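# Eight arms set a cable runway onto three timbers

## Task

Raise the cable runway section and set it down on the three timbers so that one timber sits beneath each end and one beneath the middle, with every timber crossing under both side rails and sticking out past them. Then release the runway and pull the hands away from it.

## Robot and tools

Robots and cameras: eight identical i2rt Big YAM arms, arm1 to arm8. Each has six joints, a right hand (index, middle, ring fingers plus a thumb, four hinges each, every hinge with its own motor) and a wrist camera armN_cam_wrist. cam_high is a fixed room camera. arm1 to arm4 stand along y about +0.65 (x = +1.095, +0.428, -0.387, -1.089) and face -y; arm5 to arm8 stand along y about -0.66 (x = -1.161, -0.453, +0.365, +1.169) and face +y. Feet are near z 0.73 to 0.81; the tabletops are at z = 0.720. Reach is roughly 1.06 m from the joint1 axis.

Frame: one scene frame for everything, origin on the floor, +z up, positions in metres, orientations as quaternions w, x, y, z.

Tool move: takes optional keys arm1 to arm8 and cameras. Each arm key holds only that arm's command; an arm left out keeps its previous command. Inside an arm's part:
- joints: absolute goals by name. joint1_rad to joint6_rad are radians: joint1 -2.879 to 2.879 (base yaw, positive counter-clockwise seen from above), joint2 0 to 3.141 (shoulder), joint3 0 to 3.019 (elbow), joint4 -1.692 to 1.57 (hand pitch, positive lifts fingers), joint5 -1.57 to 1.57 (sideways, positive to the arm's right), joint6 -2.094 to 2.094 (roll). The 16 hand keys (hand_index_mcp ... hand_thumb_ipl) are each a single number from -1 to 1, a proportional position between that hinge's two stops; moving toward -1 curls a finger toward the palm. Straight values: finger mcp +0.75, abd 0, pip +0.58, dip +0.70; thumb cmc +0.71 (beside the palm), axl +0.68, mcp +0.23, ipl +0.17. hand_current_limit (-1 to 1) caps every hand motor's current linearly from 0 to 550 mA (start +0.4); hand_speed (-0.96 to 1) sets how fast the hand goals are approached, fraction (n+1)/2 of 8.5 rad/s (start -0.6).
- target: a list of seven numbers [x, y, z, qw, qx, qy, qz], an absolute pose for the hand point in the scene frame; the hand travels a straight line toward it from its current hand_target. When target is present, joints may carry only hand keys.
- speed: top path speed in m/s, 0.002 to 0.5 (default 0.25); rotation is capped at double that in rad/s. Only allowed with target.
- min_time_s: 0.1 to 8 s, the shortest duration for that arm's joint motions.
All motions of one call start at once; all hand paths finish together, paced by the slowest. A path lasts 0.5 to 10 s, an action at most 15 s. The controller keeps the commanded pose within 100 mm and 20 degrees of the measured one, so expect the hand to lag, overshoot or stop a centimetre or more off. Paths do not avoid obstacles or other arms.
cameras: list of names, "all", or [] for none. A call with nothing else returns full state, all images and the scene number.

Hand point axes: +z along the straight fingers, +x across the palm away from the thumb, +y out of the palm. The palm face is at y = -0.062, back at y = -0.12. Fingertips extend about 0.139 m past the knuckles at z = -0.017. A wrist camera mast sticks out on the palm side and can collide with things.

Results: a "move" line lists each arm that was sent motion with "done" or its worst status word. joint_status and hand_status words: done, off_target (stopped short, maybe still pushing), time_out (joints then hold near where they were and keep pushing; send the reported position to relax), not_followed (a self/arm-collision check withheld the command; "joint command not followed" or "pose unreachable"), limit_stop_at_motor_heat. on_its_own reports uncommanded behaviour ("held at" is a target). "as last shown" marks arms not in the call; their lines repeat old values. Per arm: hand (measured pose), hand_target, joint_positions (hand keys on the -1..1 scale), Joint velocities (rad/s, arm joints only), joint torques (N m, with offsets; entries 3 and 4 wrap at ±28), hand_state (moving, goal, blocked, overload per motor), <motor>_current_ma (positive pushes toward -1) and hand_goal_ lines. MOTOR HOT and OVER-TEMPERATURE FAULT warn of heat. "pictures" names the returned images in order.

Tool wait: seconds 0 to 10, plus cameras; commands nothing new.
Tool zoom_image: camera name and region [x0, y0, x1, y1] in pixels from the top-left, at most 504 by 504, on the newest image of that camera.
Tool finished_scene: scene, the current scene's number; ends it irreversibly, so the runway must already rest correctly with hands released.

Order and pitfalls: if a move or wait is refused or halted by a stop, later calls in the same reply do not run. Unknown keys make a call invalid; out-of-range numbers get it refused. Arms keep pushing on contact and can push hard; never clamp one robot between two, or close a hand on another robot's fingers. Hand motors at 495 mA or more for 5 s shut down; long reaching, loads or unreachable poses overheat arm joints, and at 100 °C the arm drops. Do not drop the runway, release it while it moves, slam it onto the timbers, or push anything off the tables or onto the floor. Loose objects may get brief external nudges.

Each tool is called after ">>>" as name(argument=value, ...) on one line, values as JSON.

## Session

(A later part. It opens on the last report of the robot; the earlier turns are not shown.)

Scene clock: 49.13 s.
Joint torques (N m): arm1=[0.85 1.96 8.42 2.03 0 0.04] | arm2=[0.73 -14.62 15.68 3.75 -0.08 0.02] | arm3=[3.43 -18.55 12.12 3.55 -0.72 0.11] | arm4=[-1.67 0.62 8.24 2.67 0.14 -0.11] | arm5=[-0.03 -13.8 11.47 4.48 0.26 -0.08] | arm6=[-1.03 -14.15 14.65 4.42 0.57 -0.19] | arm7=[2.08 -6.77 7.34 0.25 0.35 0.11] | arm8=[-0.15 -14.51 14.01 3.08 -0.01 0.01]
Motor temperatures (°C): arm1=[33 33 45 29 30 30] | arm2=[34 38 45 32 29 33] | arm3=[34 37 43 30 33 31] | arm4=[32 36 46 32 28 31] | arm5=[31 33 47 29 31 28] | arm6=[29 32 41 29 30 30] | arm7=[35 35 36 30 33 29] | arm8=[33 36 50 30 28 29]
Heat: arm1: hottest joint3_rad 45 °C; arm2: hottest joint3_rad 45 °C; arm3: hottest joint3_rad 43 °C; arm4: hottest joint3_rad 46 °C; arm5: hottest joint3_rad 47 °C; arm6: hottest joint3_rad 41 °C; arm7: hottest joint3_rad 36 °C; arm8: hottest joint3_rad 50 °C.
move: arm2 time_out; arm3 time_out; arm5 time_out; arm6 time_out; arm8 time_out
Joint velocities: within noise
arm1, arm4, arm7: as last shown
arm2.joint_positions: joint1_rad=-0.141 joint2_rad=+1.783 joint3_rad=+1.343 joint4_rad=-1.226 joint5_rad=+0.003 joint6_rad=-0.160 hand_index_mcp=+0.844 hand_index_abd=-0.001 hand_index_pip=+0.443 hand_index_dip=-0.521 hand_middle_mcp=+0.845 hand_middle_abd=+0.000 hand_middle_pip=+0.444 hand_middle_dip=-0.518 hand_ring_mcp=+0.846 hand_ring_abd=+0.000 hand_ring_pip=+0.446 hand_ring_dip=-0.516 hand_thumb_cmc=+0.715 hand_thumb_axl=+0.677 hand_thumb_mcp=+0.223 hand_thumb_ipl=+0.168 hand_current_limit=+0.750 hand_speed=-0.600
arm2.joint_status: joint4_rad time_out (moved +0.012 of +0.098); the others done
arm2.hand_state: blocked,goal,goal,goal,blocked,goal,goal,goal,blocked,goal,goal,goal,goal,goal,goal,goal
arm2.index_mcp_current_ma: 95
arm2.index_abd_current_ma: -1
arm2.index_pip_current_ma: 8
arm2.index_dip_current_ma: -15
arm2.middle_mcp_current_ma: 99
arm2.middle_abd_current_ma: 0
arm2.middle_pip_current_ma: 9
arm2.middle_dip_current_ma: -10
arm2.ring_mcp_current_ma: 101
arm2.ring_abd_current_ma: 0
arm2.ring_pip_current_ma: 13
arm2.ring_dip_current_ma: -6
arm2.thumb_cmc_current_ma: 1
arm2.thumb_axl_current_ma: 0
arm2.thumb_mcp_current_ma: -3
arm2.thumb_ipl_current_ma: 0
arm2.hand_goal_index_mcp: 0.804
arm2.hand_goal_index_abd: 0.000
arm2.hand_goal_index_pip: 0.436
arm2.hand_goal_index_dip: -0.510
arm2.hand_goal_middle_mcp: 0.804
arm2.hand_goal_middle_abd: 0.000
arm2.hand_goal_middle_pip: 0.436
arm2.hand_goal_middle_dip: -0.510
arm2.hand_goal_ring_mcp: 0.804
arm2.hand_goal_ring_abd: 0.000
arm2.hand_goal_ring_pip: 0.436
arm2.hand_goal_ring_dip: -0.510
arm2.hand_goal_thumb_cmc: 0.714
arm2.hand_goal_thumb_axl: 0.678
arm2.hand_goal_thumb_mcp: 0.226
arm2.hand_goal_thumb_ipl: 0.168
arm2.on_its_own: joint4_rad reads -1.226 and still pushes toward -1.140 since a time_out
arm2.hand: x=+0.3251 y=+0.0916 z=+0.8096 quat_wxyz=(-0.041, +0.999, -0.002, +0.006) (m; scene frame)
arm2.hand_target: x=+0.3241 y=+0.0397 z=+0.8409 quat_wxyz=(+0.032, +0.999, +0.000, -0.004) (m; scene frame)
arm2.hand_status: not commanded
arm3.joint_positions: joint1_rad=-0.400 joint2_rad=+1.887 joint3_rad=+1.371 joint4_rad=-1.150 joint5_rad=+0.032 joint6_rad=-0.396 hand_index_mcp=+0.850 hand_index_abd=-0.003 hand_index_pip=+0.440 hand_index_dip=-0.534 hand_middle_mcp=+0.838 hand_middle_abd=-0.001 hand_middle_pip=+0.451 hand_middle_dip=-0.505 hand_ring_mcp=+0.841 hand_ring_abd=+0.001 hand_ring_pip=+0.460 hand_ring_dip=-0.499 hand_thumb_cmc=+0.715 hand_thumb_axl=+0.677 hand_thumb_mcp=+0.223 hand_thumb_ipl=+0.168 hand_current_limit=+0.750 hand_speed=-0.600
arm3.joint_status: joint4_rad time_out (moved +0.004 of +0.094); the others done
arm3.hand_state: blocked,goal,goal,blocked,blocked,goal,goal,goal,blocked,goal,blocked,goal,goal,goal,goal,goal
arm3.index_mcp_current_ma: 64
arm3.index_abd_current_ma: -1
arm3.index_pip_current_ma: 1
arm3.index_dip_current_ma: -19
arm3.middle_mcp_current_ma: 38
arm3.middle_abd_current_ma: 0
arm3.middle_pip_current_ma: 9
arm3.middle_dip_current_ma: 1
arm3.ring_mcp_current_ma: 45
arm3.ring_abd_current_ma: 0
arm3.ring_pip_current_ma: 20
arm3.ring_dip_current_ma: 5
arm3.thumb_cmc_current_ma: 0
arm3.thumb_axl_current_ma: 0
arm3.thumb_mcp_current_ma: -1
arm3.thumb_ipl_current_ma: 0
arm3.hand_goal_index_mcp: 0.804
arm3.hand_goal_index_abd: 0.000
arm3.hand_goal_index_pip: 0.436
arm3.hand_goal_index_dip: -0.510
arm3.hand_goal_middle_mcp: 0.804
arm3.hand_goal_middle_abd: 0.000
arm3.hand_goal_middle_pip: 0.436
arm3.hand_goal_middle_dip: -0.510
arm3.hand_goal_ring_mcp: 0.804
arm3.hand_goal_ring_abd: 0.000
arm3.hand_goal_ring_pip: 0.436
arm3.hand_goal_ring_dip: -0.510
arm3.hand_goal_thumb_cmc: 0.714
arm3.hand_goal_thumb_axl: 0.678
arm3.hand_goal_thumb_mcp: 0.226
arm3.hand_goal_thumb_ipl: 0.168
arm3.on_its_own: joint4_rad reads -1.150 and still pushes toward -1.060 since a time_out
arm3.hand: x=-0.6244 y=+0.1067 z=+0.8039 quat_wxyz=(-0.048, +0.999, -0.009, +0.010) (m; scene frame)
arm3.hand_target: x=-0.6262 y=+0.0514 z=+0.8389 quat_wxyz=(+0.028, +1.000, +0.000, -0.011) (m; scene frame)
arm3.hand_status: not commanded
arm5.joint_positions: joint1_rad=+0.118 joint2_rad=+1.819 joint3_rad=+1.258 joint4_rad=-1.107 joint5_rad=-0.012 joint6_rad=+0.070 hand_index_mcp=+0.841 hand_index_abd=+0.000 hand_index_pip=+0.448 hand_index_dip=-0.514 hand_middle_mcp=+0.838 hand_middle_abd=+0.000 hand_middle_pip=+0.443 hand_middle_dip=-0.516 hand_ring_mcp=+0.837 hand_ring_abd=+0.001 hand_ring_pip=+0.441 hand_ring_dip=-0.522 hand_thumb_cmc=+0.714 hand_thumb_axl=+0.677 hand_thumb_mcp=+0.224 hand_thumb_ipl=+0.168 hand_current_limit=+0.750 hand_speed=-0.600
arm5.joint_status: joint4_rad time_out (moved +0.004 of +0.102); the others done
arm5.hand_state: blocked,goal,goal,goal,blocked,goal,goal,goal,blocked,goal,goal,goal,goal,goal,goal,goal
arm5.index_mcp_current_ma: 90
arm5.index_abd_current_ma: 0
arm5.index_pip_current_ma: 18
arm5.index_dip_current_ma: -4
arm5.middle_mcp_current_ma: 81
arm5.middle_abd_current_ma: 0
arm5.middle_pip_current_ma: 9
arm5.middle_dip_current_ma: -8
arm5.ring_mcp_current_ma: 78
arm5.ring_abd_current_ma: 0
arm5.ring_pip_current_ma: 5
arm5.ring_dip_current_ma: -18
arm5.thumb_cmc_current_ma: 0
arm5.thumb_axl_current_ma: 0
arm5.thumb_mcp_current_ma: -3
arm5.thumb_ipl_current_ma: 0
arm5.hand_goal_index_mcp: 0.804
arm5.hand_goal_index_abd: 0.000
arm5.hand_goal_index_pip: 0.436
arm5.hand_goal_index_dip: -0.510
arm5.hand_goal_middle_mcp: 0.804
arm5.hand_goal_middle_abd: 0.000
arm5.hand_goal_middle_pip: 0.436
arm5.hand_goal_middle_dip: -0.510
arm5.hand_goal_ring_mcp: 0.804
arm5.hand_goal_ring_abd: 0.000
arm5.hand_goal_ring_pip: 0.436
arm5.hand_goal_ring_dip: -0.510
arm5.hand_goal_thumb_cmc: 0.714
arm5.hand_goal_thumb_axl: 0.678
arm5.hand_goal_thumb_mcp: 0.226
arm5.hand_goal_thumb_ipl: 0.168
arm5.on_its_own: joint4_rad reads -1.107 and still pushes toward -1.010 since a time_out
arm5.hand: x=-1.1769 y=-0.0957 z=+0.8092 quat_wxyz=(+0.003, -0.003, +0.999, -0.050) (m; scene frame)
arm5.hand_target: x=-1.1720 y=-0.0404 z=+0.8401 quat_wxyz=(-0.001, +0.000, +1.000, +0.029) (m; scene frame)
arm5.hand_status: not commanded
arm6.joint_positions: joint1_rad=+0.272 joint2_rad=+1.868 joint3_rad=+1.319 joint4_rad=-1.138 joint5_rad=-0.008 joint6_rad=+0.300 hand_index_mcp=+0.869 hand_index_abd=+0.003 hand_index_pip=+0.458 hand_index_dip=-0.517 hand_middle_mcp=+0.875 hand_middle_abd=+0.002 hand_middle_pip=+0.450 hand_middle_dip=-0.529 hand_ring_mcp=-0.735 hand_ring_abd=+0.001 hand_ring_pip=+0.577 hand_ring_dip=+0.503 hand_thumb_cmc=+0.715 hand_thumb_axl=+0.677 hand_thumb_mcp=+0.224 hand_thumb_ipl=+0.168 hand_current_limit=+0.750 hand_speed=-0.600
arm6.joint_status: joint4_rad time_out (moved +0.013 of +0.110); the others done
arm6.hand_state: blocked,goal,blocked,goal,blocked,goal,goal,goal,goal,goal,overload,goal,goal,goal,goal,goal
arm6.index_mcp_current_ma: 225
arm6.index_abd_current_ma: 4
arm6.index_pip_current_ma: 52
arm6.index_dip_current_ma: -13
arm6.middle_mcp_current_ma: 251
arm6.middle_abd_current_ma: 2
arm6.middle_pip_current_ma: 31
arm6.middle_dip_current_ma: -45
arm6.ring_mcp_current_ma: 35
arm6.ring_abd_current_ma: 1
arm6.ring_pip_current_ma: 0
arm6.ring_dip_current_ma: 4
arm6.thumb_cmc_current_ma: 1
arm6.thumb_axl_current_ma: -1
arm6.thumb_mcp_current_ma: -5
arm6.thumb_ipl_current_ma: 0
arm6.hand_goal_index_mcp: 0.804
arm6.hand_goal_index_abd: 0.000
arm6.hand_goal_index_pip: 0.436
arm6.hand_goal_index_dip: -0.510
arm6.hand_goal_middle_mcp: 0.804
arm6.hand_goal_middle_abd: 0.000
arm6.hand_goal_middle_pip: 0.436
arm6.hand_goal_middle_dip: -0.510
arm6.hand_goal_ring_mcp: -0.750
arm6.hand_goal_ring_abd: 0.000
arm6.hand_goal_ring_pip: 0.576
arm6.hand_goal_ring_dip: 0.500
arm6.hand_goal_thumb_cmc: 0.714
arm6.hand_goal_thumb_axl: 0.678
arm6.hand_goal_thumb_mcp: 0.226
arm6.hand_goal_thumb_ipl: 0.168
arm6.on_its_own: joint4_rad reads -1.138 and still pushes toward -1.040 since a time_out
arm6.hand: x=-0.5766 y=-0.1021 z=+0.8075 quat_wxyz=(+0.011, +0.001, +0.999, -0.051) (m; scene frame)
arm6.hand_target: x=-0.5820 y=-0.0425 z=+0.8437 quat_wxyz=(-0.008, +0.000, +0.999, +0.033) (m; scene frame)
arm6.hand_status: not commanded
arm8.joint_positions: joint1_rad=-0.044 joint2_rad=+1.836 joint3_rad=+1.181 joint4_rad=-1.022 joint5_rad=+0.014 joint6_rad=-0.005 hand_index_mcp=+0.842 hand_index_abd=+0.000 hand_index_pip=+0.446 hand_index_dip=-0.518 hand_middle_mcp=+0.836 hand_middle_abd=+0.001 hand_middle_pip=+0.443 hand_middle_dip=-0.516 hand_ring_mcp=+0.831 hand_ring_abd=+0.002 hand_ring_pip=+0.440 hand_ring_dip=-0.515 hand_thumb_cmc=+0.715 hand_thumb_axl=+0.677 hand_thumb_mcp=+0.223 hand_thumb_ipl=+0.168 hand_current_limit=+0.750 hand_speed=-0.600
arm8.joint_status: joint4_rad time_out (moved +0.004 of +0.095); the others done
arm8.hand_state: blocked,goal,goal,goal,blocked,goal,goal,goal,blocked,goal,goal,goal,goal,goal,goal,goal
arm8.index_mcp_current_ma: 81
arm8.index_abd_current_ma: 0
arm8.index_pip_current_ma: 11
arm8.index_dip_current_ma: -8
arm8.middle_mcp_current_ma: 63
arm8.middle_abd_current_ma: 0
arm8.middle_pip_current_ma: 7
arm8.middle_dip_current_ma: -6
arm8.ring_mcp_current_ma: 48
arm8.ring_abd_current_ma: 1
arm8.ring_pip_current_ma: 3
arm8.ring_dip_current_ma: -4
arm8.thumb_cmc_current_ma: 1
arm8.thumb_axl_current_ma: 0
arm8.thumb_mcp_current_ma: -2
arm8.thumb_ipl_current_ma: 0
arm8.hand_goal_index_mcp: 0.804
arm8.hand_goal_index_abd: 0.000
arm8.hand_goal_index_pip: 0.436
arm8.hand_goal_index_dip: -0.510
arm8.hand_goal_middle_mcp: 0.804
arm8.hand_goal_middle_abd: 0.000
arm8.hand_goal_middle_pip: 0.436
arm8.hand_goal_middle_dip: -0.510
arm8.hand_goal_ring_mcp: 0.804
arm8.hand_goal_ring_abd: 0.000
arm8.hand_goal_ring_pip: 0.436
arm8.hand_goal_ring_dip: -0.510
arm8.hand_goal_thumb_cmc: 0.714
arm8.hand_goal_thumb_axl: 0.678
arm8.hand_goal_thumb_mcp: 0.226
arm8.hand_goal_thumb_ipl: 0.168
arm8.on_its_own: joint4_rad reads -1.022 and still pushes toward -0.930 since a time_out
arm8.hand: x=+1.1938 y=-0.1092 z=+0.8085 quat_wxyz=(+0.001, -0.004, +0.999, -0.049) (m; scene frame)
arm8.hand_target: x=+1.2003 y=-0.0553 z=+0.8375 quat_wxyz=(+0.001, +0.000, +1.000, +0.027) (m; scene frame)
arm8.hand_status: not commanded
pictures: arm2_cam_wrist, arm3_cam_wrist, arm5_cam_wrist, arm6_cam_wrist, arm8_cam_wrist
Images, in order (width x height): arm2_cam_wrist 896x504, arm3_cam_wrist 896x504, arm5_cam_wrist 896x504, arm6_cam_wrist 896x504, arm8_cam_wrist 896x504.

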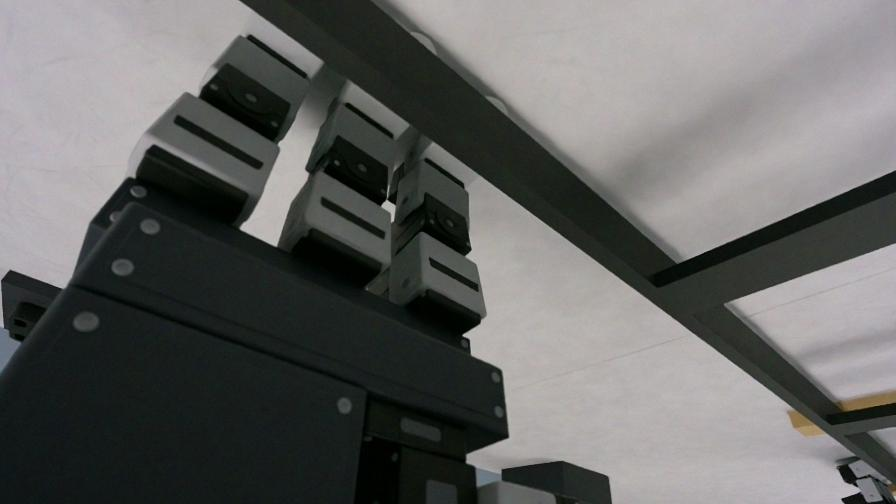

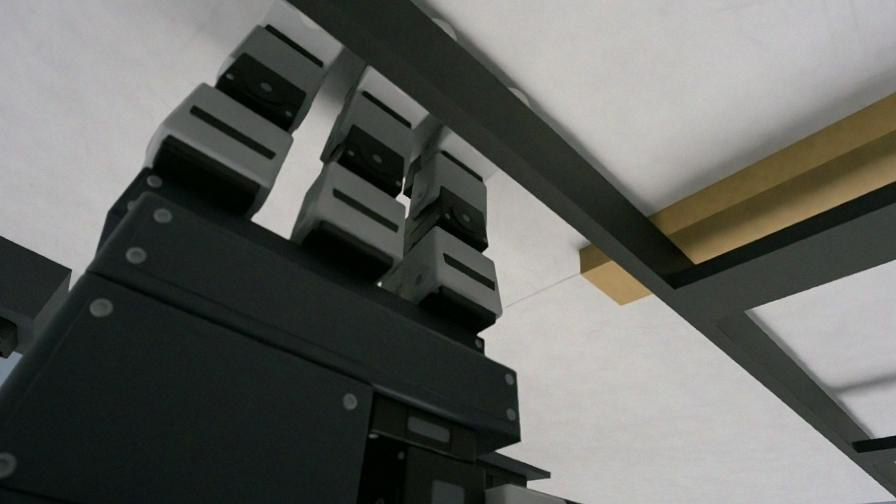

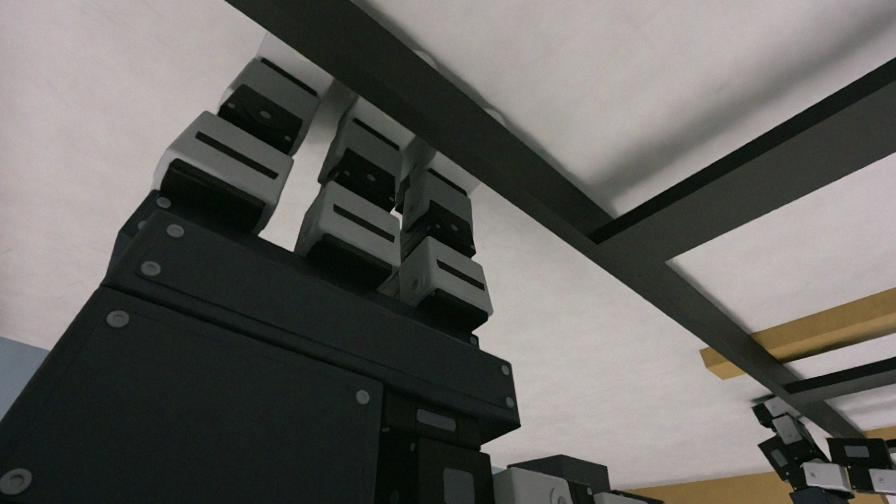

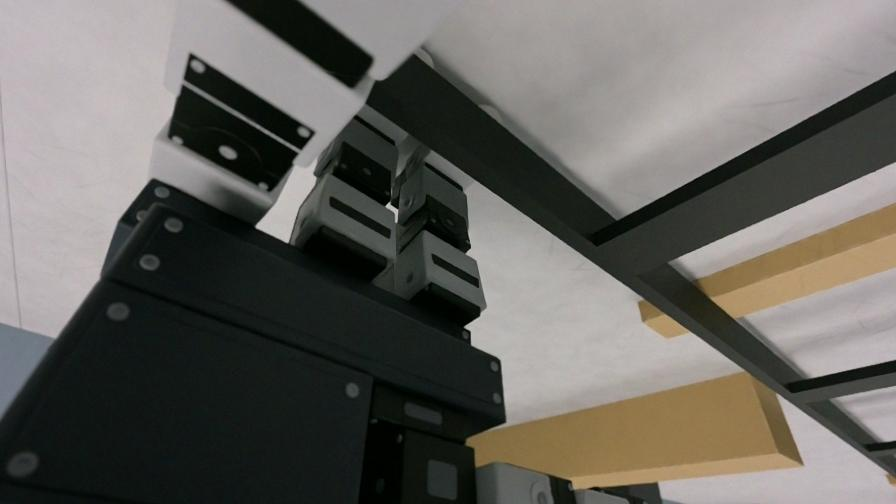

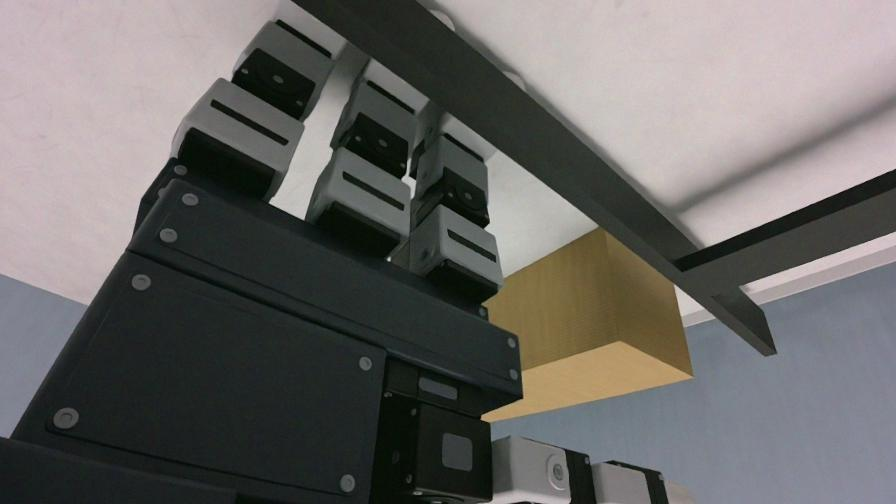

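>>> move(arm2={"joints":{"hand_index_mcp":0.72,"hand_index_pip":0.36,"hand_index_dip":-0.75,"hand_middle_mcp":0.72,"hand_middle_pip":0.36,"hand_middle_dip":-0.75,"hand_ring_mcp":0.72,"hand_ring_pip":0.36,"hand_ring_dip":-0.75,"joint2_rad":1.72}}, arm3={"joints":{"hand_index_mcp":0.72,"hand_index_pip":0.36,"hand_index_dip":-0.75,"hand_middle_mcp":0.72,"hand_middle_pip":0.36,"hand_middle_dip":-0.75,"hand_ring_mcp":0.72,"hand_ring_pip":0.36,"hand_ring_dip":-0.75,"joint2_rad":1.82}}, arm5={"joints":{"hand_index_mcp":0.72,"hand_index_pip":0.36,"hand_index_dip":-0.75,"hand_middle_mcp":0.72,"hand_middle_pip":0.36,"hand_middle_dip":-0.75,"hand_ring_mcp":0.72,"hand_ring_pip":0.36,"hand_ring_dip":-0.75,"joint2_rad":1.76}}, arm6={"joints":{"hand_index_mcp":0.72,"hand_index_pip":0.36,"hand_index_dip":-0.75,"hand_middle_mcp":0.72,"hand_middle_pip":0.36,"hand_middle_dip":-0.75,"joint2_rad":1.80}}, arm8={"joints":{"hand_index_mcp":0.72,"hand_index_pip":0.36,"hand_index_dip":-0.75,"hand_middle_mcp":0.72,"hand_middle_pip":0.36,"hand_middle_dip":-0.75,"hand_ring_mcp":0.72,"hand_ring_pip":0.36,"hand_ring_dip":-0.75,"joint2_rad":1.78}}, cameras=["arm2_cam_wrist","arm3_cam_wrist","arm5_cam_wrist","arm6_cam_wrist","arm8_cam_wrist","cam_high"])

Scene clock: 54.07 s.
Joint torques (N m): arm1=[1.03 1.55 8.47 2.02 0.01 0] | arm2=[0.26 -20.84 15.24 3.56 -0.21 0.01] | arm3=[2.84 -25 12.03 3.36 -1.33 -0.01] | arm4=[-1.67 0.62 8.25 2.69 0.14 -0.12] | arm5=[-1.61 -21.48 11.51 3.9 0.61 -0.03] | arm6=[-0.73 -20.07 14.58 3.77 0.76 -0.17] | arm7=[2.14 -6.95 7.31 0.28 0.36 0.11] | arm8=[1.32 -21.01 14.04 3.08 0.19 0.08]
Motor temperatures (°C): arm1=[33 33 46 29 30 30] | arm2=[34 38 47 32 29 33] | arm3=[34 37 44 30 33 31] | arm4=[32 35 46 32 28 31] | arm5=[31 33 48 29 32 28] | arm6=[29 32 41 29 30 30] | arm7=[35 35 37 30 33 29] | arm8=[33 36 50 30 28 29]
Heat: arm1: hottest joint3_rad 46 °C; arm2: hottest joint3_rad 47 °C; arm3: hottest joint3_rad 44 °C; arm4: hottest joint3_rad 46 °C; arm5: hottest joint3_rad 48 °C; arm6: hottest joint3_rad 41 °C; arm7: hottest joint3_rad 37 °C; arm8: hottest joint3_rad 50 °C.
move: arm2 off_target; arm3 off_target; arm5 off_target; arm6 off_target; arm8 off_target
Joint velocities: within noise
arm1, arm4, arm7: as last shown
arm2.joint_positions: joint1_rad=-0.138 joint2_rad=+1.791 joint3_rad=+1.343 joint4_rad=-1.222 joint5_rad=+0.008 joint6_rad=-0.158 hand_index_mcp=+0.831 hand_index_abd=-0.001 hand_index_pip=+0.423 hand_index_dip=-0.651 hand_middle_mcp=+0.831 hand_middle_abd=+0.001 hand_middle_pip=+0.422 hand_middle_dip=-0.650 hand_ring_mcp=+0.833 hand_ring_abd=+0.000 hand_ring_pip=+0.422 hand_ring_dip=-0.650 hand_thumb_cmc=+0.715 hand_thumb_axl=+0.677 hand_thumb_mcp=+0.223 hand_thumb_ipl=+0.168 hand_current_limit=+0.750 hand_speed=-0.600
arm2.joint_status: hand_index_mcp off_target (ended at +0.831, target +0.720); hand_index_pip off_target (ended at +0.423, target +0.360); hand_index_dip off_target (ended at -0.651, target -0.750); hand_middle_mcp off_target (ended at +0.831, target +0.720); hand_middle_pip off_target (ended at +0.422, target +0.360); hand_middle_dip off_target (ended at -0.650, target -0.750); hand_ring_mcp off_target (ended at +0.833, target +0.720); hand_ring_pip off_target (ended at +0.422, target +0.360); hand_ring_dip off_target (ended at -0.650, target -0.750); the others done
arm2.hand_state: blocked,goal,blocked,blocked,blocked,goal,blocked,blocked,blocked,goal,blocked,blocked,goal,goal,goal,goal
arm2.index_mcp_current_ma: 388
arm2.index_abd_current_ma: 0
arm2.index_pip_current_ma: 163
arm2.index_dip_current_ma: 310
arm2.middle_mcp_current_ma: 392
arm2.middle_abd_current_ma: 0
arm2.middle_pip_current_ma: 160
arm2.middle_dip_current_ma: 311
arm2.ring_mcp_current_ma: 398
arm2.ring_abd_current_ma: 0
arm2.ring_pip_current_ma: 162
arm2.ring_dip_current_ma: 314
arm2.thumb_cmc_current_ma: 0
arm2.thumb_axl_current_ma: 0
arm2.thumb_mcp_current_ma: -3
arm2.thumb_ipl_current_ma: 0
arm2.hand_goal_index_mcp: 0.720
arm2.hand_goal_index_abd: 0.000
arm2.hand_goal_index_pip: 0.360
arm2.hand_goal_index_dip: -0.750
arm2.hand_goal_middle_mcp: 0.720
arm2.hand_goal_middle_abd: 0.000
arm2.hand_goal_middle_pip: 0.360
arm2.hand_goal_middle_dip: -0.750
arm2.hand_goal_ring_mcp: 0.720
arm2.hand_goal_ring_abd: 0.000
arm2.hand_goal_ring_pip: 0.360
arm2.hand_goal_ring_dip: -0.750
arm2.hand_goal_thumb_cmc: 0.714
arm2.hand_goal_thumb_axl: 0.678
arm2.hand_goal_thumb_mcp: 0.226
arm2.hand_goal_thumb_ipl: 0.168
arm2.on_its_own: joint4_rad reads -1.222 and still pushes toward -1.140 since a time_out
arm2.hand: x=+0.3256 y=+0.0907 z=+0.8057 quat_wxyz=(-0.043, +0.999, -0.001, +0.003) (m; scene frame)
arm2.hand_target: x=+0.3241 y=+0.0398 z=+0.8894 quat_wxyz=(+0.071, +0.997, +0.000, -0.010) (m; scene frame)
arm2.hand_status: not commanded
arm3.joint_positions: joint1_rad=-0.391 joint2_rad=+1.895 joint3_rad=+1.371 joint4_rad=-1.146 joint5_rad=+0.050 joint6_rad=-0.383 hand_index_mcp=+0.833 hand_index_abd=+0.000 hand_index_pip=+0.423 hand_index_dip=-0.656 hand_middle_mcp=+0.823 hand_middle_abd=+0.000 hand_middle_pip=+0.430 hand_middle_dip=-0.633 hand_ring_mcp=+0.828 hand_ring_abd=+0.002 hand_ring_pip=+0.442 hand_ring_dip=-0.637 hand_thumb_cmc=+0.715 hand_thumb_axl=+0.677 hand_thumb_mcp=+0.223 hand_thumb_ipl=+0.168 hand_current_limit=+0.750 hand_speed=-0.600
arm3.joint_status: hand_index_mcp off_target (ended at +0.833, target +0.720); hand_index_pip off_target (ended at +0.423, target +0.360); hand_index_dip off_target (ended at -0.656, target -0.750); hand_middle_mcp off_target (ended at +0.823, target +0.720); hand_middle_pip off_target (ended at +0.430, target +0.360); hand_middle_dip off_target (ended at -0.633, target -0.750); hand_ring_mcp off_target (ended at +0.828, target +0.720); hand_ring_pip off_target (ended at +0.442, target +0.360); hand_ring_dip off_target (ended at -0.637, target -0.750); the others done
arm3.hand_state: blocked,goal,blocked,blocked,blocked,goal,blocked,blocked,blocked,goal,blocked,blocked,goal,goal,goal,goal
arm3.index_mcp_current_ma: 290
arm3.index_abd_current_ma: 0
arm3.index_pip_current_ma: 96
arm3.index_dip_current_ma: 193
arm3.middle_mcp_current_ma: 247
arm3.middle_abd_current_ma: 0
arm3.middle_pip_current_ma: 117
arm3.middle_dip_current_ma: 279
arm3.ring_mcp_current_ma: 266
arm3.ring_abd_current_ma: 0
arm3.ring_pip_current_ma: 152
arm3.ring_dip_current_ma: 262
arm3.thumb_cmc_current_ma: 0
arm3.thumb_axl_current_ma: 0
arm3.thumb_mcp_current_ma: -1
arm3.thumb_ipl_current_ma: 0
arm3.hand_goal_index_mcp: 0.720
arm3.hand_goal_index_abd: 0.000
arm3.hand_goal_index_pip: 0.360
arm3.hand_goal_index_dip: -0.750
arm3.hand_goal_middle_mcp: 0.720
arm3.hand_goal_middle_abd: 0.000
arm3.hand_goal_middle_pip: 0.360
arm3.hand_goal_middle_dip: -0.750
arm3.hand_goal_ring_mcp: 0.720
arm3.hand_goal_ring_abd: 0.000
arm3.hand_goal_ring_pip: 0.360
arm3.hand_goal_ring_dip: -0.750
arm3.hand_goal_thumb_cmc: 0.714
arm3.hand_goal_thumb_axl: 0.678
arm3.hand_goal_thumb_mcp: 0.226
arm3.hand_goal_thumb_ipl: 0.168
arm3.on_its_own: joint4_rad reads -1.146 and still pushes toward -1.060 since a time_out
arm3.hand: x=-0.6235 y=+0.1060 z=+0.7993 quat_wxyz=(-0.054, +0.998, -0.011, +0.002) (m; scene frame)
arm3.hand_target: x=-0.6278 y=+0.0485 z=+0.8830 quat_wxyz=(+0.060, +0.998, +0.000, -0.024) (m; scene frame)
arm3.hand_status: not commanded
arm5.joint_positions: joint1_rad=+0.113 joint2_rad=+1.829 joint3_rad=+1.258 joint4_rad=-1.100 joint5_rad=-0.020 joint6_rad=+0.063 hand_index_mcp=+0.823 hand_index_abd=+0.000 hand_index_pip=+0.432 hand_index_dip=-0.666 hand_middle_mcp=+0.821 hand_middle_abd=+0.000 hand_middle_pip=+0.426 hand_middle_dip=-0.661 hand_ring_mcp=+0.819 hand_ring_abd=+0.001 hand_ring_pip=+0.429 hand_ring_dip=-0.671 hand_thumb_cmc=+0.714 hand_thumb_axl=+0.677 hand_thumb_mcp=+0.223 hand_thumb_ipl=+0.168 hand_current_limit=+0.750 hand_speed=-0.600
arm5.joint_status: hand_index_mcp off_target (ended at +0.823, target +0.720); hand_index_pip off_target (ended at +0.432, target +0.360); hand_index_dip off_target (ended at -0.666, target -0.750); hand_middle_mcp off_target (ended at +0.821, target +0.720); hand_middle_pip off_target (ended at +0.426, target +0.360); hand_middle_dip off_target (ended at -0.661, target -0.750); hand_ring_mcp off_target (ended at +0.819, target +0.720); hand_ring_pip off_target (ended at +0.429, target +0.360); hand_ring_dip off_target (ended at -0.671, target -0.750); the others done
arm5.hand_state: blocked,goal,blocked,blocked,blocked,goal,blocked,blocked,blocked,goal,blocked,blocked,goal,goal,goal,goal
arm5.index_mcp_current_ma: 364
arm5.index_abd_current_ma: 0
arm5.index_pip_current_ma: 203
arm5.index_dip_current_ma: 257
arm5.middle_mcp_current_ma: 354
arm5.middle_abd_current_ma: 0
arm5.middle_pip_current_ma: 181
arm5.middle_dip_current_ma: 275
arm5.ring_mcp_current_ma: 342
arm5.ring_abd_current_ma: 0
arm5.ring_pip_current_ma: 194
arm5.ring_dip_current_ma: 233
arm5.thumb_cmc_current_ma: 0
arm5.thumb_axl_current_ma: 0
arm5.thumb_mcp_current_ma: -3
arm5.thumb_ipl_current_ma: 0
arm5.hand_goal_index_mcp: 0.720
arm5.hand_goal_index_abd: 0.000
arm5.hand_goal_index_pip: 0.360
arm5.hand_goal_index_dip: -0.750
arm5.hand_goal_middle_mcp: 0.720
arm5.hand_goal_middle_abd: 0.000
arm5.hand_goal_middle_pip: 0.360
arm5.hand_goal_middle_dip: -0.750
arm5.hand_goal_ring_mcp: 0.720
arm5.hand_goal_ring_abd: 0.000
arm5.hand_goal_ring_pip: 0.360
arm5.hand_goal_ring_dip: -0.750
arm5.hand_goal_thumb_cmc: 0.714
arm5.hand_goal_thumb_axl: 0.678
arm5.hand_goal_thumb_mcp: 0.226
arm5.hand_goal_thumb_ipl: 0.168
arm5.on_its_own: joint4_rad reads -1.100 and still pushes toward -1.010 since a time_out
arm5.hand: x=-1.1763 y=-0.0949 z=+0.8040 quat_wxyz=(-0.001, -0.004, +0.999, -0.051) (m; scene frame)
arm5.hand_target: x=-1.1727 y=-0.0364 z=+0.8818 quat_wxyz=(-0.003, -0.001, +0.998, +0.064) (m; scene frame)
arm5.hand_status: not commanded
arm6.joint_positions: joint1_rad=+0.268 joint2_rad=+1.878 joint3_rad=+1.319 joint4_rad=-1.123 joint5_rad=-0.014 joint6_rad=+0.299 hand_index_mcp=+0.864 hand_index_abd=+0.001 hand_index_pip=+0.450 hand_index_dip=-0.686 hand_middle_mcp=+0.875 hand_middle_abd=+0.001 hand_middle_pip=+0.439 hand_middle_dip=-0.696 hand_ring_mcp=-0.735 hand_ring_abd=+0.001 hand_ring_pip=+0.577 hand_ring_dip=+0.503 hand_thumb_cmc=+0.715 hand_thumb_axl=+0.677 hand_thumb_mcp=+0.223 hand_thumb_ipl=+0.168 hand_current_limit=+0.750 hand_speed=-0.600
arm6.joint_status: hand_index_mcp off_target (ended at +0.864, target +0.720); hand_index_pip off_target (ended at +0.450, target +0.360); hand_index_dip off_target (ended at -0.686, target -0.750); hand_middle_mcp off_target (ended at +0.875, target +0.720); hand_middle_pip off_target (ended at +0.439, target +0.360); hand_middle_dip off_target (ended at -0.696, target -0.750); the others done
arm6.hand_state: blocked,goal,blocked,blocked,blocked,goal,blocked,blocked,goal,goal,overload,goal,goal,goal,goal,goal
arm6.index_mcp_current_ma: 481
arm6.index_abd_current_ma: 1
arm6.index_pip_current_ma: 314
arm6.index_dip_current_ma: 207
arm6.middle_mcp_current_ma: 481
arm6.middle_abd_current_ma: 1
arm6.middle_pip_current_ma: 268
arm6.middle_dip_current_ma: 168
arm6.ring_mcp_current_ma: 35
arm6.ring_abd_current_ma: 1
arm6.ring_pip_current_ma: 0
arm6.ring_dip_current_ma: 4
arm6.thumb_cmc_current_ma: 1
arm6.thumb_axl_current_ma: -1
arm6.thumb_mcp_current_ma: -5
arm6.thumb_ipl_current_ma: 0
arm6.hand_goal_index_mcp: 0.720
arm6.hand_goal_index_abd: 0.000
arm6.hand_goal_index_pip: 0.360
arm6.hand_goal_index_dip: -0.750
arm6.hand_goal_middle_mcp: 0.720
arm6.hand_goal_middle_abd: 0.000
arm6.hand_goal_middle_pip: 0.360
arm6.hand_goal_middle_dip: -0.750
arm6.hand_goal_ring_mcp: -0.750
arm6.hand_goal_ring_abd: 0.000
arm6.hand_goal_ring_pip: 0.576
arm6.hand_goal_ring_dip: 0.500
arm6.hand_goal_thumb_cmc: 0.714
arm6.hand_goal_thumb_axl: 0.678
arm6.hand_goal_thumb_mcp: 0.226
arm6.hand_goal_thumb_ipl: 0.168
arm6.on_its_own: joint4_rad reads -1.123 and still pushes toward -1.040 since a time_out
arm6.hand: x=-0.5761 y=-0.0993 z=+0.8027 quat_wxyz=(+0.008, +0.002, +0.999, -0.050) (m; scene frame)
arm6.hand_target: x=-0.5830 y=-0.0391 z=+0.8894 quat_wxyz=(-0.019, +0.000, +0.997, +0.069) (m; scene frame)
arm6.hand_status: not commanded
arm8.joint_positions: joint1_rad=-0.047 joint2_rad=+1.845 joint3_rad=+1.181 joint4_rad=-1.017 joint5_rad=+0.010 joint6_rad=-0.006 hand_index_mcp=+0.825 hand_index_abd=+0.000 hand_index_pip=+0.433 hand_index_dip=-0.653 hand_middle_mcp=+0.820 hand_middle_abd=+0.001 hand_middle_pip=+0.422 hand_middle_dip=-0.643 hand_ring_mcp=+0.814 hand_ring_abd=+0.001 hand_ring_pip=+0.421 hand_ring_dip=-0.641 hand_thumb_cmc=+0.714 hand_thumb_axl=+0.677 hand_thumb_mcp=+0.223 hand_thumb_ipl=+0.168 hand_current_limit=+0.750 hand_speed=-0.600
arm8.joint_status: hand_index_mcp off_target (ended at +0.825, target +0.720); hand_index_pip off_target (ended at +0.433, target +0.360); hand_index_dip off_target (ended at -0.653, target -0.750); hand_middle_mcp off_target (ended at +0.820, target +0.720); hand_middle_pip off_target (ended at +0.422, target +0.360); hand_middle_dip off_target (ended at -0.643, target -0.750); hand_ring_mcp off_target (ended at +0.814, target +0.720); hand_ring_pip off_target (ended at +0.421, target +0.360); hand_ring_dip off_target (ended at -0.641, target -0.750); the others done
arm8.hand_state: blocked,goal,blocked,blocked,blocked,goal,blocked,blocked,blocked,goal,blocked,blocked,goal,goal,goal,goal
arm8.index_mcp_current_ma: 341
arm8.index_abd_current_ma: 0
arm8.index_pip_current_ma: 185
arm8.index_dip_current_ma: 280
arm8.middle_mcp_current_ma: 321
arm8.middle_abd_current_ma: 0
arm8.middle_pip_current_ma: 148
arm8.middle_dip_current_ma: 325
arm8.ring_mcp_current_ma: 290
arm8.ring_abd_current_ma: 0
arm8.ring_pip_current_ma: 145
arm8.ring_dip_current_ma: 334
arm8.thumb_cmc_current_ma: 0
arm8.thumb_axl_current_ma: 0
arm8.thumb_mcp_current_ma: -2
arm8.thumb_ipl_current_ma: 0
arm8.hand_goal_index_mcp: 0.720
arm8.hand_goal_index_abd: 0.000
arm8.hand_goal_index_pip: 0.360
arm8.hand_goal_index_dip: -0.750
arm8.hand_goal_middle_mcp: 0.720
arm8.hand_goal_middle_abd: 0.000
arm8.hand_goal_middle_pip: 0.360
arm8.hand_goal_middle_dip: -0.750
arm8.hand_goal_ring_mcp: 0.720
arm8.hand_goal_ring_abd: 0.000
arm8.hand_goal_ring_pip: 0.360
arm8.hand_goal_ring_dip: -0.750
arm8.hand_goal_thumb_cmc: 0.714
arm8.hand_goal_thumb_axl: 0.678
arm8.hand_goal_thumb_mcp: 0.226
arm8.hand_goal_thumb_ipl: 0.168
arm8.on_its_own: joint4_rad reads -1.017 and still pushes toward -0.930 since a time_out
arm8.hand: x=+1.1943 y=-0.1092 z=+0.8037 quat_wxyz=(-0.001, -0.003, +0.999, -0.051) (m; scene frame)
arm8.hand_target: x=+1.2008 y=-0.0495 z=+0.8758 quat_wxyz=(+0.001, +0.001, +0.998, +0.060) (m; scene frame)
arm8.hand_status: not commanded
pictures: arm2_cam_wrist, arm3_cam_wrist, arm5_cam_wrist, arm6_cam_wrist, arm8_cam_wrist, cam_high
Images, in order (width x height): arm2_cam_wrist 896x504, arm3_cam_wrist 896x504, arm5_cam_wrist 896x504, arm6_cam_wrist 896x504, arm8_cam_wrist 896x504, cam_high 896x504.

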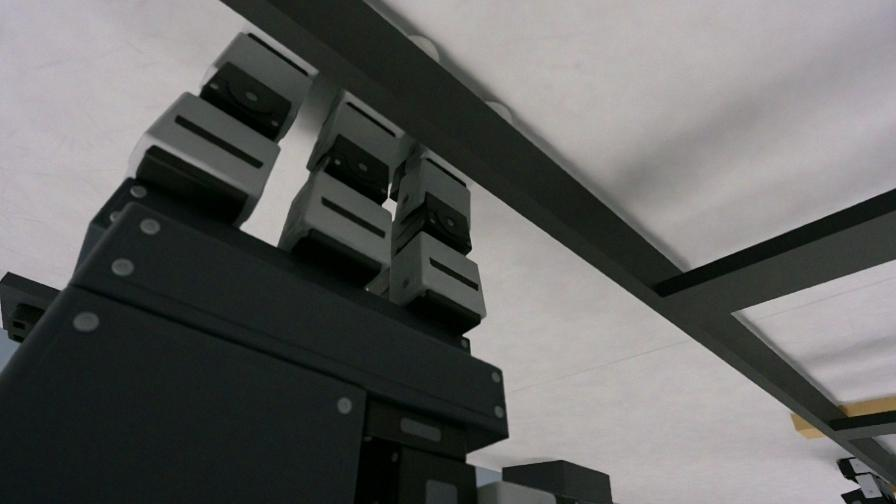

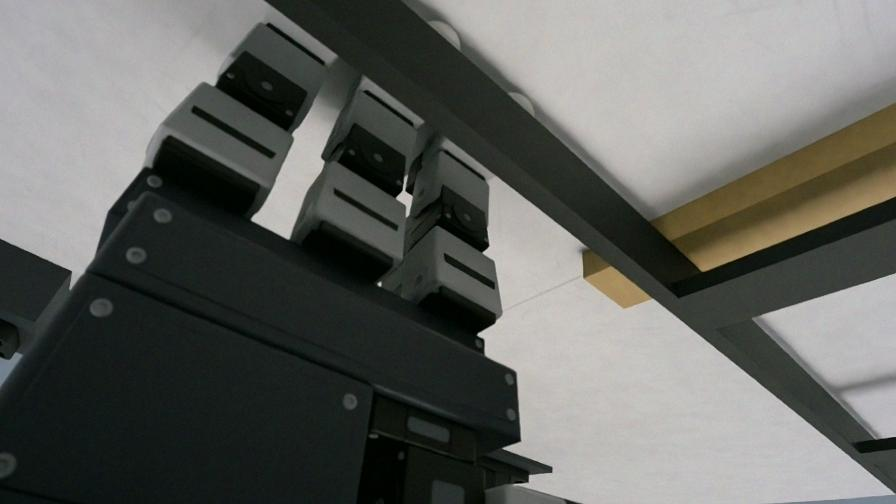

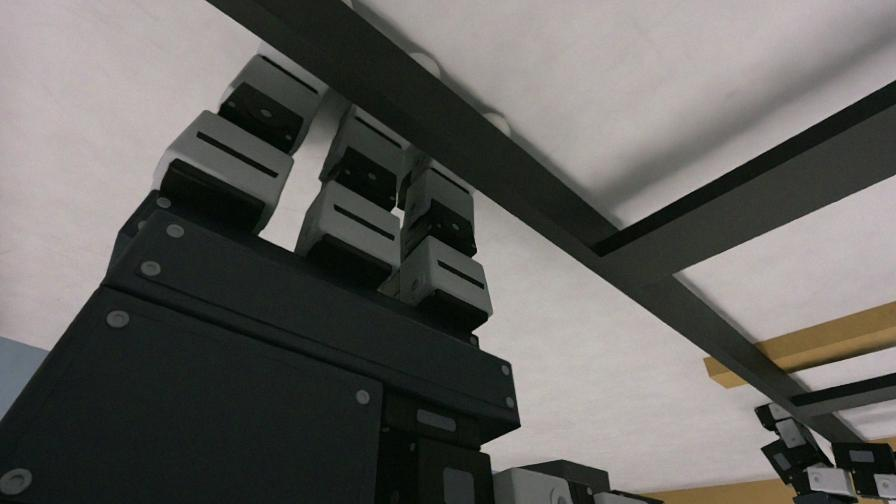

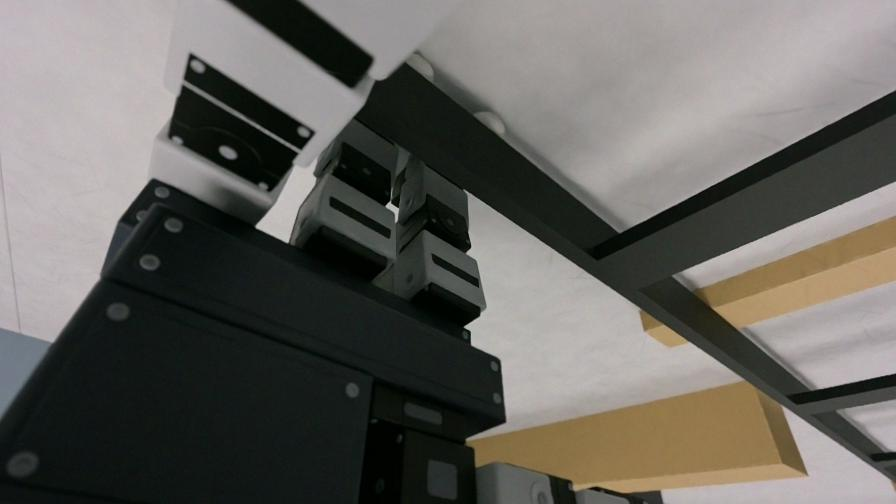

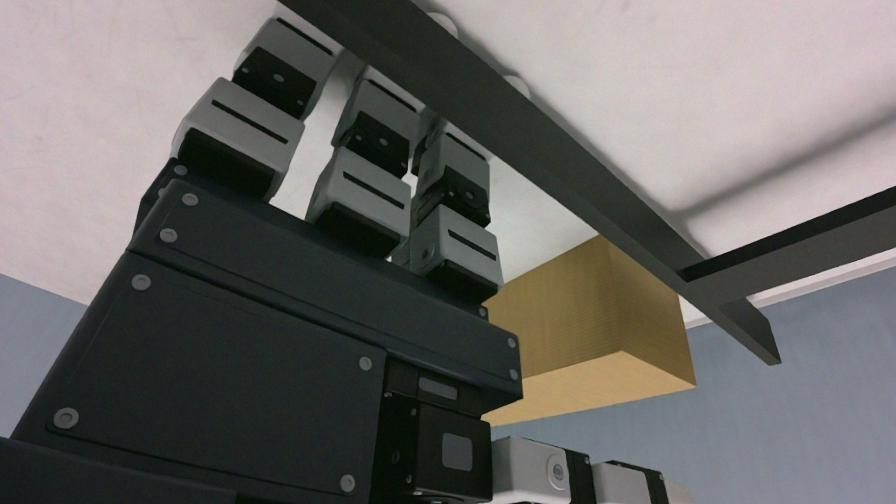

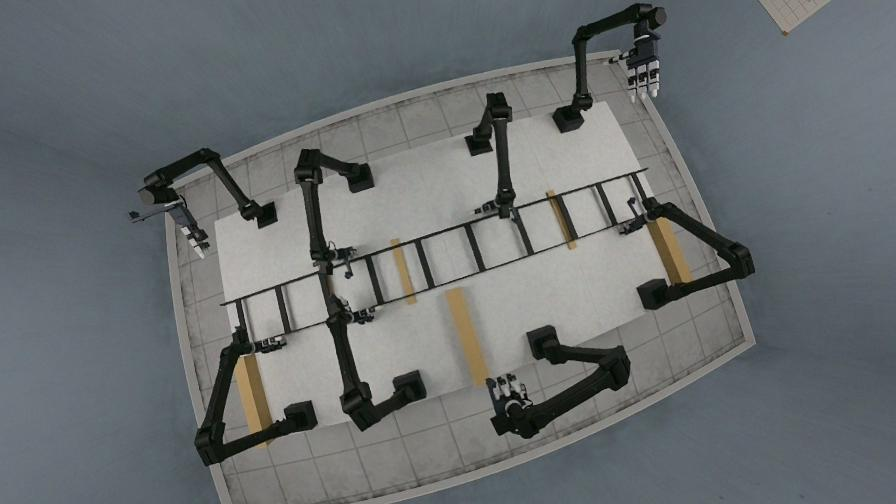

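>>> move(arm2={"joints":{"joint2_rad":1.65}}, arm3={"joints":{"joint2_rad":1.75}}, arm5={"joints":{"joint2_rad":1.69}}, arm6={"joints":{"joint2_rad":1.73,"hand_index_mcp":0.75,"hand_middle_mcp":0.75}}, arm8={"joints":{"joint2_rad":1.71}}, cameras=["arm3_cam_wrist"])

Scene clock: 55.70 s.
Joint torques (N m): arm1=[1.08 1.73 8.42 2.03 -0.01 0] | arm2=[0.44 -26.64 15.6 3.54 -0.24 0.03] | arm3=[2.9 -29.8 12.66 3.06 -1.32 0] | arm4=[-1.61 0.67 8.24 2.69 0.14 -0.11] | arm5=[-1.38 -25.17 12.08 3.34 0.67 0.02] | arm6=[-0.67 -24.18 14.65 3.34 0.77 -0.17] | arm7=[2.2 -6.83 7.3 0.27 0.36 0.11] | arm8=[1.08 -24.64 14.04 2.85 0.22 0.04]
Motor temperatures (°C): arm1=[33 33 46 29 30 30] | arm2=[34 39 47 32 29 33] | arm3=[34 37 44 31 33 31] | arm4=[32 35 46 32 28 31] | arm5=[31 33 48 29 32 28] | arm6=[29 33 41 29 30 30] | arm7=[35 35 37 30 33 29] | arm8=[33 36 51 30 28 29]
Heat: arm1: hottest joint3_rad 46 °C; arm2: hottest joint3_rad 47 °C; arm3: hottest joint3_rad 44 °C; arm4: hottest joint3_rad 46 °C; arm5: hottest joint3_rad 48 °C; arm6: hottest joint3_rad 41 °C; arm7: hottest joint3_rad 37 °C; arm8: hottest joint3_rad 51 °C.
move: arm2 done; arm3 done; arm5 done; arm6 off_target; arm8 done
Joint velocities: within noise
arm1, arm4, arm7: as last shown
arm2.joint_positions: joint1_rad=-0.138 joint2_rad=+1.784 joint3_rad=+1.343 joint4_rad=-1.218 joint5_rad=+0.008 joint6_rad=-0.158 hand_index_mcp=+0.831 hand_index_abd=-0.001 hand_index_pip=+0.424 hand_index_dip=-0.656 hand_middle_mcp=+0.831 hand_middle_abd=+0.001 hand_middle_pip=+0.422 hand_middle_dip=-0.654 hand_ring_mcp=+0.833 hand_ring_abd=+0.000 hand_ring_pip=+0.422 hand_ring_dip=-0.652 hand_thumb_cmc=+0.715 hand_thumb_axl=+0.677 hand_thumb_mcp=+0.223 hand_thumb_ipl=+0.168 hand_current_limit=+0.750 hand_speed=-0.600
arm2.joint_status: all done
arm2.hand_state: blocked,goal,blocked,blocked,blocked,goal,blocked,blocked,blocked,goal,blocked,blocked,goal,goal,goal,goal
arm2.index_mcp_current_ma: 388
arm2.index_abd_current_ma: 0
arm2.index_pip_current_ma: 167
arm2.index_dip_current_ma: 288
arm2.middle_mcp_current_ma: 392
arm2.middle_abd_current_ma: 0
arm2.middle_pip_current_ma: 160
arm2.middle_dip_current_ma: 296
arm2.ring_mcp_current_ma: 398
arm2.ring_abd_current_ma: 0
arm2.ring_pip_current_ma: 162
arm2.ring_dip_current_ma: 303
arm2.thumb_cmc_current_ma: 0
arm2.thumb_axl_current_ma: 0
arm2.thumb_mcp_current_ma: -3
arm2.thumb_ipl_current_ma: 0
arm2.hand_goal_index_mcp: 0.720
arm2.hand_goal_index_abd: 0.000
arm2.hand_goal_index_pip: 0.360
arm2.hand_goal_index_dip: -0.750
arm2.hand_goal_middle_mcp: 0.720
arm2.hand_goal_middle_abd: 0.000
arm2.hand_goal_middle_pip: 0.360
arm2.hand_goal_middle_dip: -0.750
arm2.hand_goal_ring_mcp: 0.720
arm2.hand_goal_ring_abd: 0.000
arm2.hand_goal_ring_pip: 0.360
arm2.hand_goal_ring_dip: -0.750
arm2.hand_goal_thumb_cmc: 0.714
arm2.hand_goal_thumb_axl: 0.678
arm2.hand_goal_thumb_mcp: 0.226
arm2.hand_goal_thumb_ipl: 0.168
arm2.on_its_own: joint4_rad reads -1.218 and still pushes toward -1.140 since a time_out
arm2.hand: x=+0.3254 y=+0.0894 z=+0.8098 quat_wxyz=(-0.037, +0.999, -0.001, +0.002) (m; scene frame)
arm2.hand_target: x=+0.3245 y=+0.0431 z=+0.9319 quat_wxyz=(+0.106, +0.994, +0.000, -0.016) (m; scene frame)
arm2.hand_status: not commanded
arm3.joint_positions: joint1_rad=-0.391 joint2_rad=+1.886 joint3_rad=+1.362 joint4_rad=-1.137 joint5_rad=+0.050 joint6_rad=-0.383 hand_index_mcp=+0.828 hand_index_abd=+0.001 hand_index_pip=+0.423 hand_index_dip=-0.666 hand_middle_mcp=+0.823 hand_middle_abd=+0.002 hand_middle_pip=+0.430 hand_middle_dip=-0.654 hand_ring_mcp=+0.828 hand_ring_abd=+0.003 hand_ring_pip=+0.442 hand_ring_dip=-0.658 hand_thumb_cmc=+0.715 hand_thumb_axl=+0.677 hand_thumb_mcp=+0.223 hand_thumb_ipl=+0.168 hand_current_limit=+0.750 hand_speed=-0.600
arm3.joint_status: all done
arm3.hand_state: blocked,goal,blocked,blocked,blocked,goal,blocked,blocked,blocked,goal,blocked,blocked,goal,goal,goal,goal
arm3.index_mcp_current_ma: 269
arm3.index_abd_current_ma: 0
arm3.index_pip_current_ma: 96
arm3.index_dip_current_ma: 161
arm3.middle_mcp_current_ma: 247
arm3.middle_abd_current_ma: 0
arm3.middle_pip_current_ma: 117
arm3.middle_dip_current_ma: 202
arm3.ring_mcp_current_ma: 266
arm3.ring_abd_current_ma: 1
arm3.ring_pip_current_ma: 152
arm3.ring_dip_current_ma: 187
arm3.thumb_cmc_current_ma: 0
arm3.thumb_axl_current_ma: 0
arm3.thumb_mcp_current_ma: -1
arm3.thumb_ipl_current_ma: 0
arm3.hand_goal_index_mcp: 0.720
arm3.hand_goal_index_abd: 0.000
arm3.hand_goal_index_pip: 0.360
arm3.hand_goal_index_dip: -0.750
arm3.hand_goal_middle_mcp: 0.720
arm3.hand_goal_middle_abd: 0.000
arm3.hand_goal_middle_pip: 0.360
arm3.hand_goal_middle_dip: -0.750
arm3.hand_goal_ring_mcp: 0.720
arm3.hand_goal_ring_abd: 0.000
arm3.hand_goal_ring_pip: 0.360
arm3.hand_goal_ring_dip: -0.750
arm3.hand_goal_thumb_cmc: 0.714
arm3.hand_goal_thumb_axl: 0.678
arm3.hand_goal_thumb_mcp: 0.226
arm3.hand_goal_thumb_ipl: 0.168
arm3.on_its_own: joint4_rad reads -1.137 and still pushes toward -1.060 since a time_out; hand_middle_dip moved -0.021 toward your old target -0.750; hand_ring_dip moved -0.021 toward your old target -0.750
arm3.hand: x=-0.6234 y=+0.1065 z=+0.8019 quat_wxyz=(-0.049, +0.999, -0.011, +0.000) (m; scene frame)
arm3.hand_target: x=-0.6285 y=+0.0483 z=+0.9276 quat_wxyz=(+0.093, +0.995, -0.001, -0.037) (m; scene frame)
arm3.hand_status: not commanded
arm5.joint_positions: joint1_rad=+0.113 joint2_rad=+1.815 joint3_rad=+1.250 joint4_rad=-1.083 joint5_rad=-0.020 joint6_rad=+0.063 hand_index_mcp=+0.823 hand_index_abd=+0.000 hand_index_pip=+0.432 hand_index_dip=-0.671 hand_middle_mcp=+0.821 hand_middle_abd=+0.000 hand_middle_pip=+0.426 hand_middle_dip=-0.666 hand_ring_mcp=+0.819 hand_ring_abd=+0.001 hand_ring_pip=+0.429 hand_ring_dip=-0.674 hand_thumb_cmc=+0.714 hand_thumb_axl=+0.677 hand_thumb_mcp=+0.223 hand_thumb_ipl=+0.168 hand_current_limit=+0.750 hand_speed=-0.600
arm5.joint_status: all done
arm5.hand_state: blocked,goal,blocked,blocked,blocked,goal,blocked,blocked,blocked,goal,blocked,blocked,goal,goal,goal,goal
arm5.index_mcp_current_ma: 364
arm5.index_abd_current_ma: 0
arm5.index_pip_current_ma: 203
arm5.index_dip_current_ma: 233
arm5.middle_mcp_current_ma: 353
arm5.middle_abd_current_ma: 0
arm5.middle_pip_current_ma: 181
arm5.middle_dip_current_ma: 253
arm5.ring_mcp_current_ma: 342
arm5.ring_abd_current_ma: 0
arm5.ring_pip_current_ma: 194
arm5.ring_dip_current_ma: 221
arm5.thumb_cmc_current_ma: 0
arm5.thumb_axl_current_ma: 0
arm5.thumb_mcp_current_ma: -3
arm5.thumb_ipl_current_ma: 0
arm5.hand_goal_index_mcp: 0.720
arm5.hand_goal_index_abd: 0.000
arm5.hand_goal_index_pip: 0.360
arm5.hand_goal_index_dip: -0.750
arm5.hand_goal_middle_mcp: 0.720
arm5.hand_goal_middle_abd: 0.000
arm5.hand_goal_middle_pip: 0.360
arm5.hand_goal_middle_dip: -0.750
arm5.hand_goal_ring_mcp: 0.720
arm5.hand_goal_ring_abd: 0.000
arm5.hand_goal_ring_pip: 0.360
arm5.hand_goal_ring_dip: -0.750
arm5.hand_goal_thumb_cmc: 0.714
arm5.hand_goal_thumb_axl: 0.678
arm5.hand_goal_thumb_mcp: 0.226
arm5.hand_goal_thumb_ipl: 0.168
arm5.on_its_own: joint4_rad reads -1.083 and still pushes toward -1.010 since a time_out
arm5.hand: x=-1.1765 y=-0.0928 z=+0.8098 quat_wxyz=(-0.002, -0.004, +0.999, -0.040) (m; scene frame)
arm5.hand_target: x=-1.1732 y=-0.0353 z=+0.9240 quat_wxyz=(-0.005, -0.001, +0.995, +0.099) (m; scene frame)
arm5.hand_status: not commanded
arm6.joint_positions: joint1_rad=+0.267 joint2_rad=+1.868 joint3_rad=+1.319 joint4_rad=-1.113 joint5_rad=-0.014 joint6_rad=+0.299 hand_index_mcp=+0.864 hand_index_abd=+0.001 hand_index_pip=+0.450 hand_index_dip=-0.686 hand_middle_mcp=+0.875 hand_middle_abd=+0.001 hand_middle_pip=+0.439 hand_middle_dip=-0.696 hand_ring_mcp=-0.735 hand_ring_abd=+0.001 hand_ring_pip=+0.577 hand_ring_dip=+0.503 hand_thumb_cmc=+0.715 hand_thumb_axl=+0.677 hand_thumb_mcp=+0.223 hand_thumb_ipl=+0.168 hand_current_limit=+0.750 hand_speed=-0.600
arm6.joint_status: hand_index_mcp off_target (ended at +0.864, target +0.750); hand_middle_mcp off_target (ended at +0.875, target +0.750); the others done
arm6.hand_state: blocked,goal,blocked,blocked,blocked,goal,blocked,blocked,goal,goal,overload,goal,goal,goal,goal,goal
arm6.index_mcp_current_ma: 462
arm6.index_abd_current_ma: 1
arm6.index_pip_current_ma: 314
arm6.index_dip_current_ma: 207
arm6.middle_mcp_current_ma: 481
arm6.middle_abd_current_ma: 1
arm6.middle_pip_current_ma: 268
arm6.middle_dip_current_ma: 168
arm6.ring_mcp_current_ma: 35
arm6.ring_abd_current_ma: 1
arm6.ring_pip_current_ma: 0
arm6.ring_dip_current_ma: 4
arm6.thumb_cmc_current_ma: 1
arm6.thumb_axl_current_ma: -1
arm6.thumb_mcp_current_ma: -5
arm6.thumb_ipl_current_ma: 0
arm6.hand_goal_index_mcp: 0.750
arm6.hand_goal_index_abd: 0.000
arm6.hand_goal_index_pip: 0.360
arm6.hand_goal_index_dip: -0.750
arm6.hand_goal_middle_mcp: 0.750
arm6.hand_goal_middle_abd: 0.000
arm6.hand_goal_middle_pip: 0.360
arm6.hand_goal_middle_dip: -0.750
arm6.hand_goal_ring_mcp: -0.750
arm6.hand_goal_ring_abd: 0.000
arm6.hand_goal_ring_pip: 0.576
arm6.hand_goal_ring_dip: 0.500
arm6.hand_goal_thumb_cmc: 0.714
arm6.hand_goal_thumb_axl: 0.678
arm6.hand_goal_thumb_mcp: 0.226
arm6.hand_goal_thumb_ipl: 0.168
arm6.on_its_own: joint4_rad reads -1.113 and still pushes toward -1.040 since a time_out
arm6.hand: x=-0.5768 y=-0.0957 z=+0.8083 quat_wxyz=(+0.005, +0.003, +0.999, -0.040) (m; scene frame)
arm6.hand_target: x=-0.5828 y=-0.0389 z=+0.9321 quat_wxyz=(-0.028, +0.001, +0.994, +0.102) (m; scene frame)
arm6.hand_status: not commanded
arm8.joint_positions: joint1_rad=-0.047 joint2_rad=+1.841 joint3_rad=+1.181 joint4_rad=-1.014 joint5_rad=+0.010 joint6_rad=-0.007 hand_index_mcp=+0.825 hand_index_abd=+0.000 hand_index_pip=+0.433 hand_index_dip=-0.669 hand_middle_mcp=+0.820 hand_middle_abd=+0.000 hand_middle_pip=+0.422 hand_middle_dip=-0.658 hand_ring_mcp=+0.814 hand_ring_abd=+0.004 hand_ring_pip=+0.421 hand_ring_dip=-0.655 hand_thumb_cmc=+0.714 hand_thumb_axl=+0.677 hand_thumb_mcp=+0.223 hand_thumb_ipl=+0.168 hand_current_limit=+0.750 hand_speed=-0.600
arm8.joint_status: all done
arm8.hand_state: blocked,goal,blocked,blocked,blocked,goal,blocked,blocked,blocked,goal,blocked,blocked,goal,goal,goal,goal
arm8.index_mcp_current_ma: 341
arm8.index_abd_current_ma: 0
arm8.index_pip_current_ma: 185
arm8.index_dip_current_ma: 219
arm8.middle_mcp_current_ma: 321
arm8.middle_abd_current_ma: 0
arm8.middle_pip_current_ma: 148
arm8.middle_dip_current_ma: 261
arm8.ring_mcp_current_ma: 290
arm8.ring_abd_current_ma: 2
arm8.ring_pip_current_ma: 145
arm8.ring_dip_current_ma: 272
arm8.thumb_cmc_current_ma: 0
arm8.thumb_axl_current_ma: 0
arm8.thumb_mcp_current_ma: -2
arm8.thumb_ipl_current_ma: 0
arm8.hand_goal_index_mcp: 0.720
arm8.hand_goal_index_abd: 0.000
arm8.hand_goal_index_pip: 0.360
arm8.hand_goal_index_dip: -0.750
arm8.hand_goal_middle_mcp: 0.720
arm8.hand_goal_middle_abd: 0.000
arm8.hand_goal_middle_pip: 0.360
arm8.hand_goal_middle_dip: -0.750
arm8.hand_goal_ring_mcp: 0.720
arm8.hand_goal_ring_abd: 0.000
arm8.hand_goal_ring_pip: 0.360
arm8.hand_goal_ring_dip: -0.750
arm8.hand_goal_thumb_cmc: 0.714
arm8.hand_goal_thumb_axl: 0.678
arm8.hand_goal_thumb_mcp: 0.226
arm8.hand_goal_thumb_ipl: 0.168
arm8.on_its_own: joint4_rad reads -1.014 and still pushes toward -0.930 since a time_out
arm8.hand: x=+1.1942 y=-0.1080 z=+0.8063 quat_wxyz=(-0.001, -0.003, +0.999, -0.047) (m; scene frame)
arm8.hand_target: x=+1.2013 y=-0.0462 z=+0.9168 quat_wxyz=(+0.001, +0.001, +0.996, +0.094) (m; scene frame)
arm8.hand_status: not commanded
pictures: arm3_cam_wrist
Images, in order (width x height): arm3_cam_wrist 896x504.

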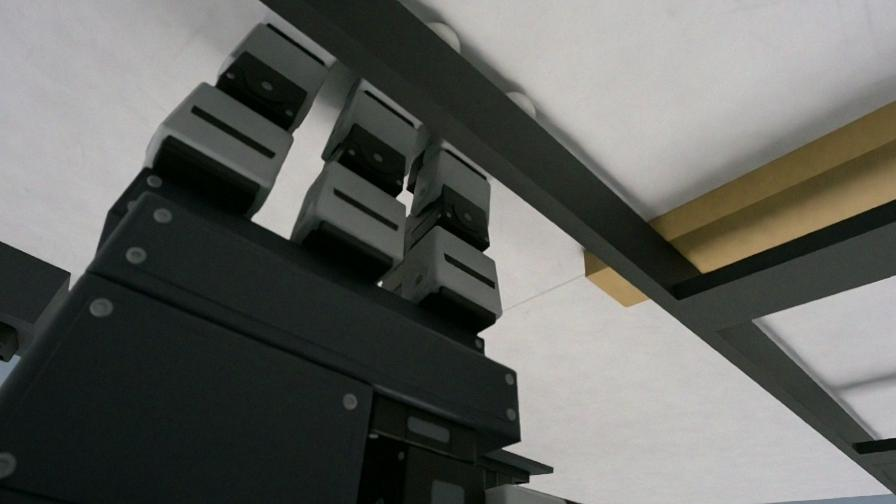

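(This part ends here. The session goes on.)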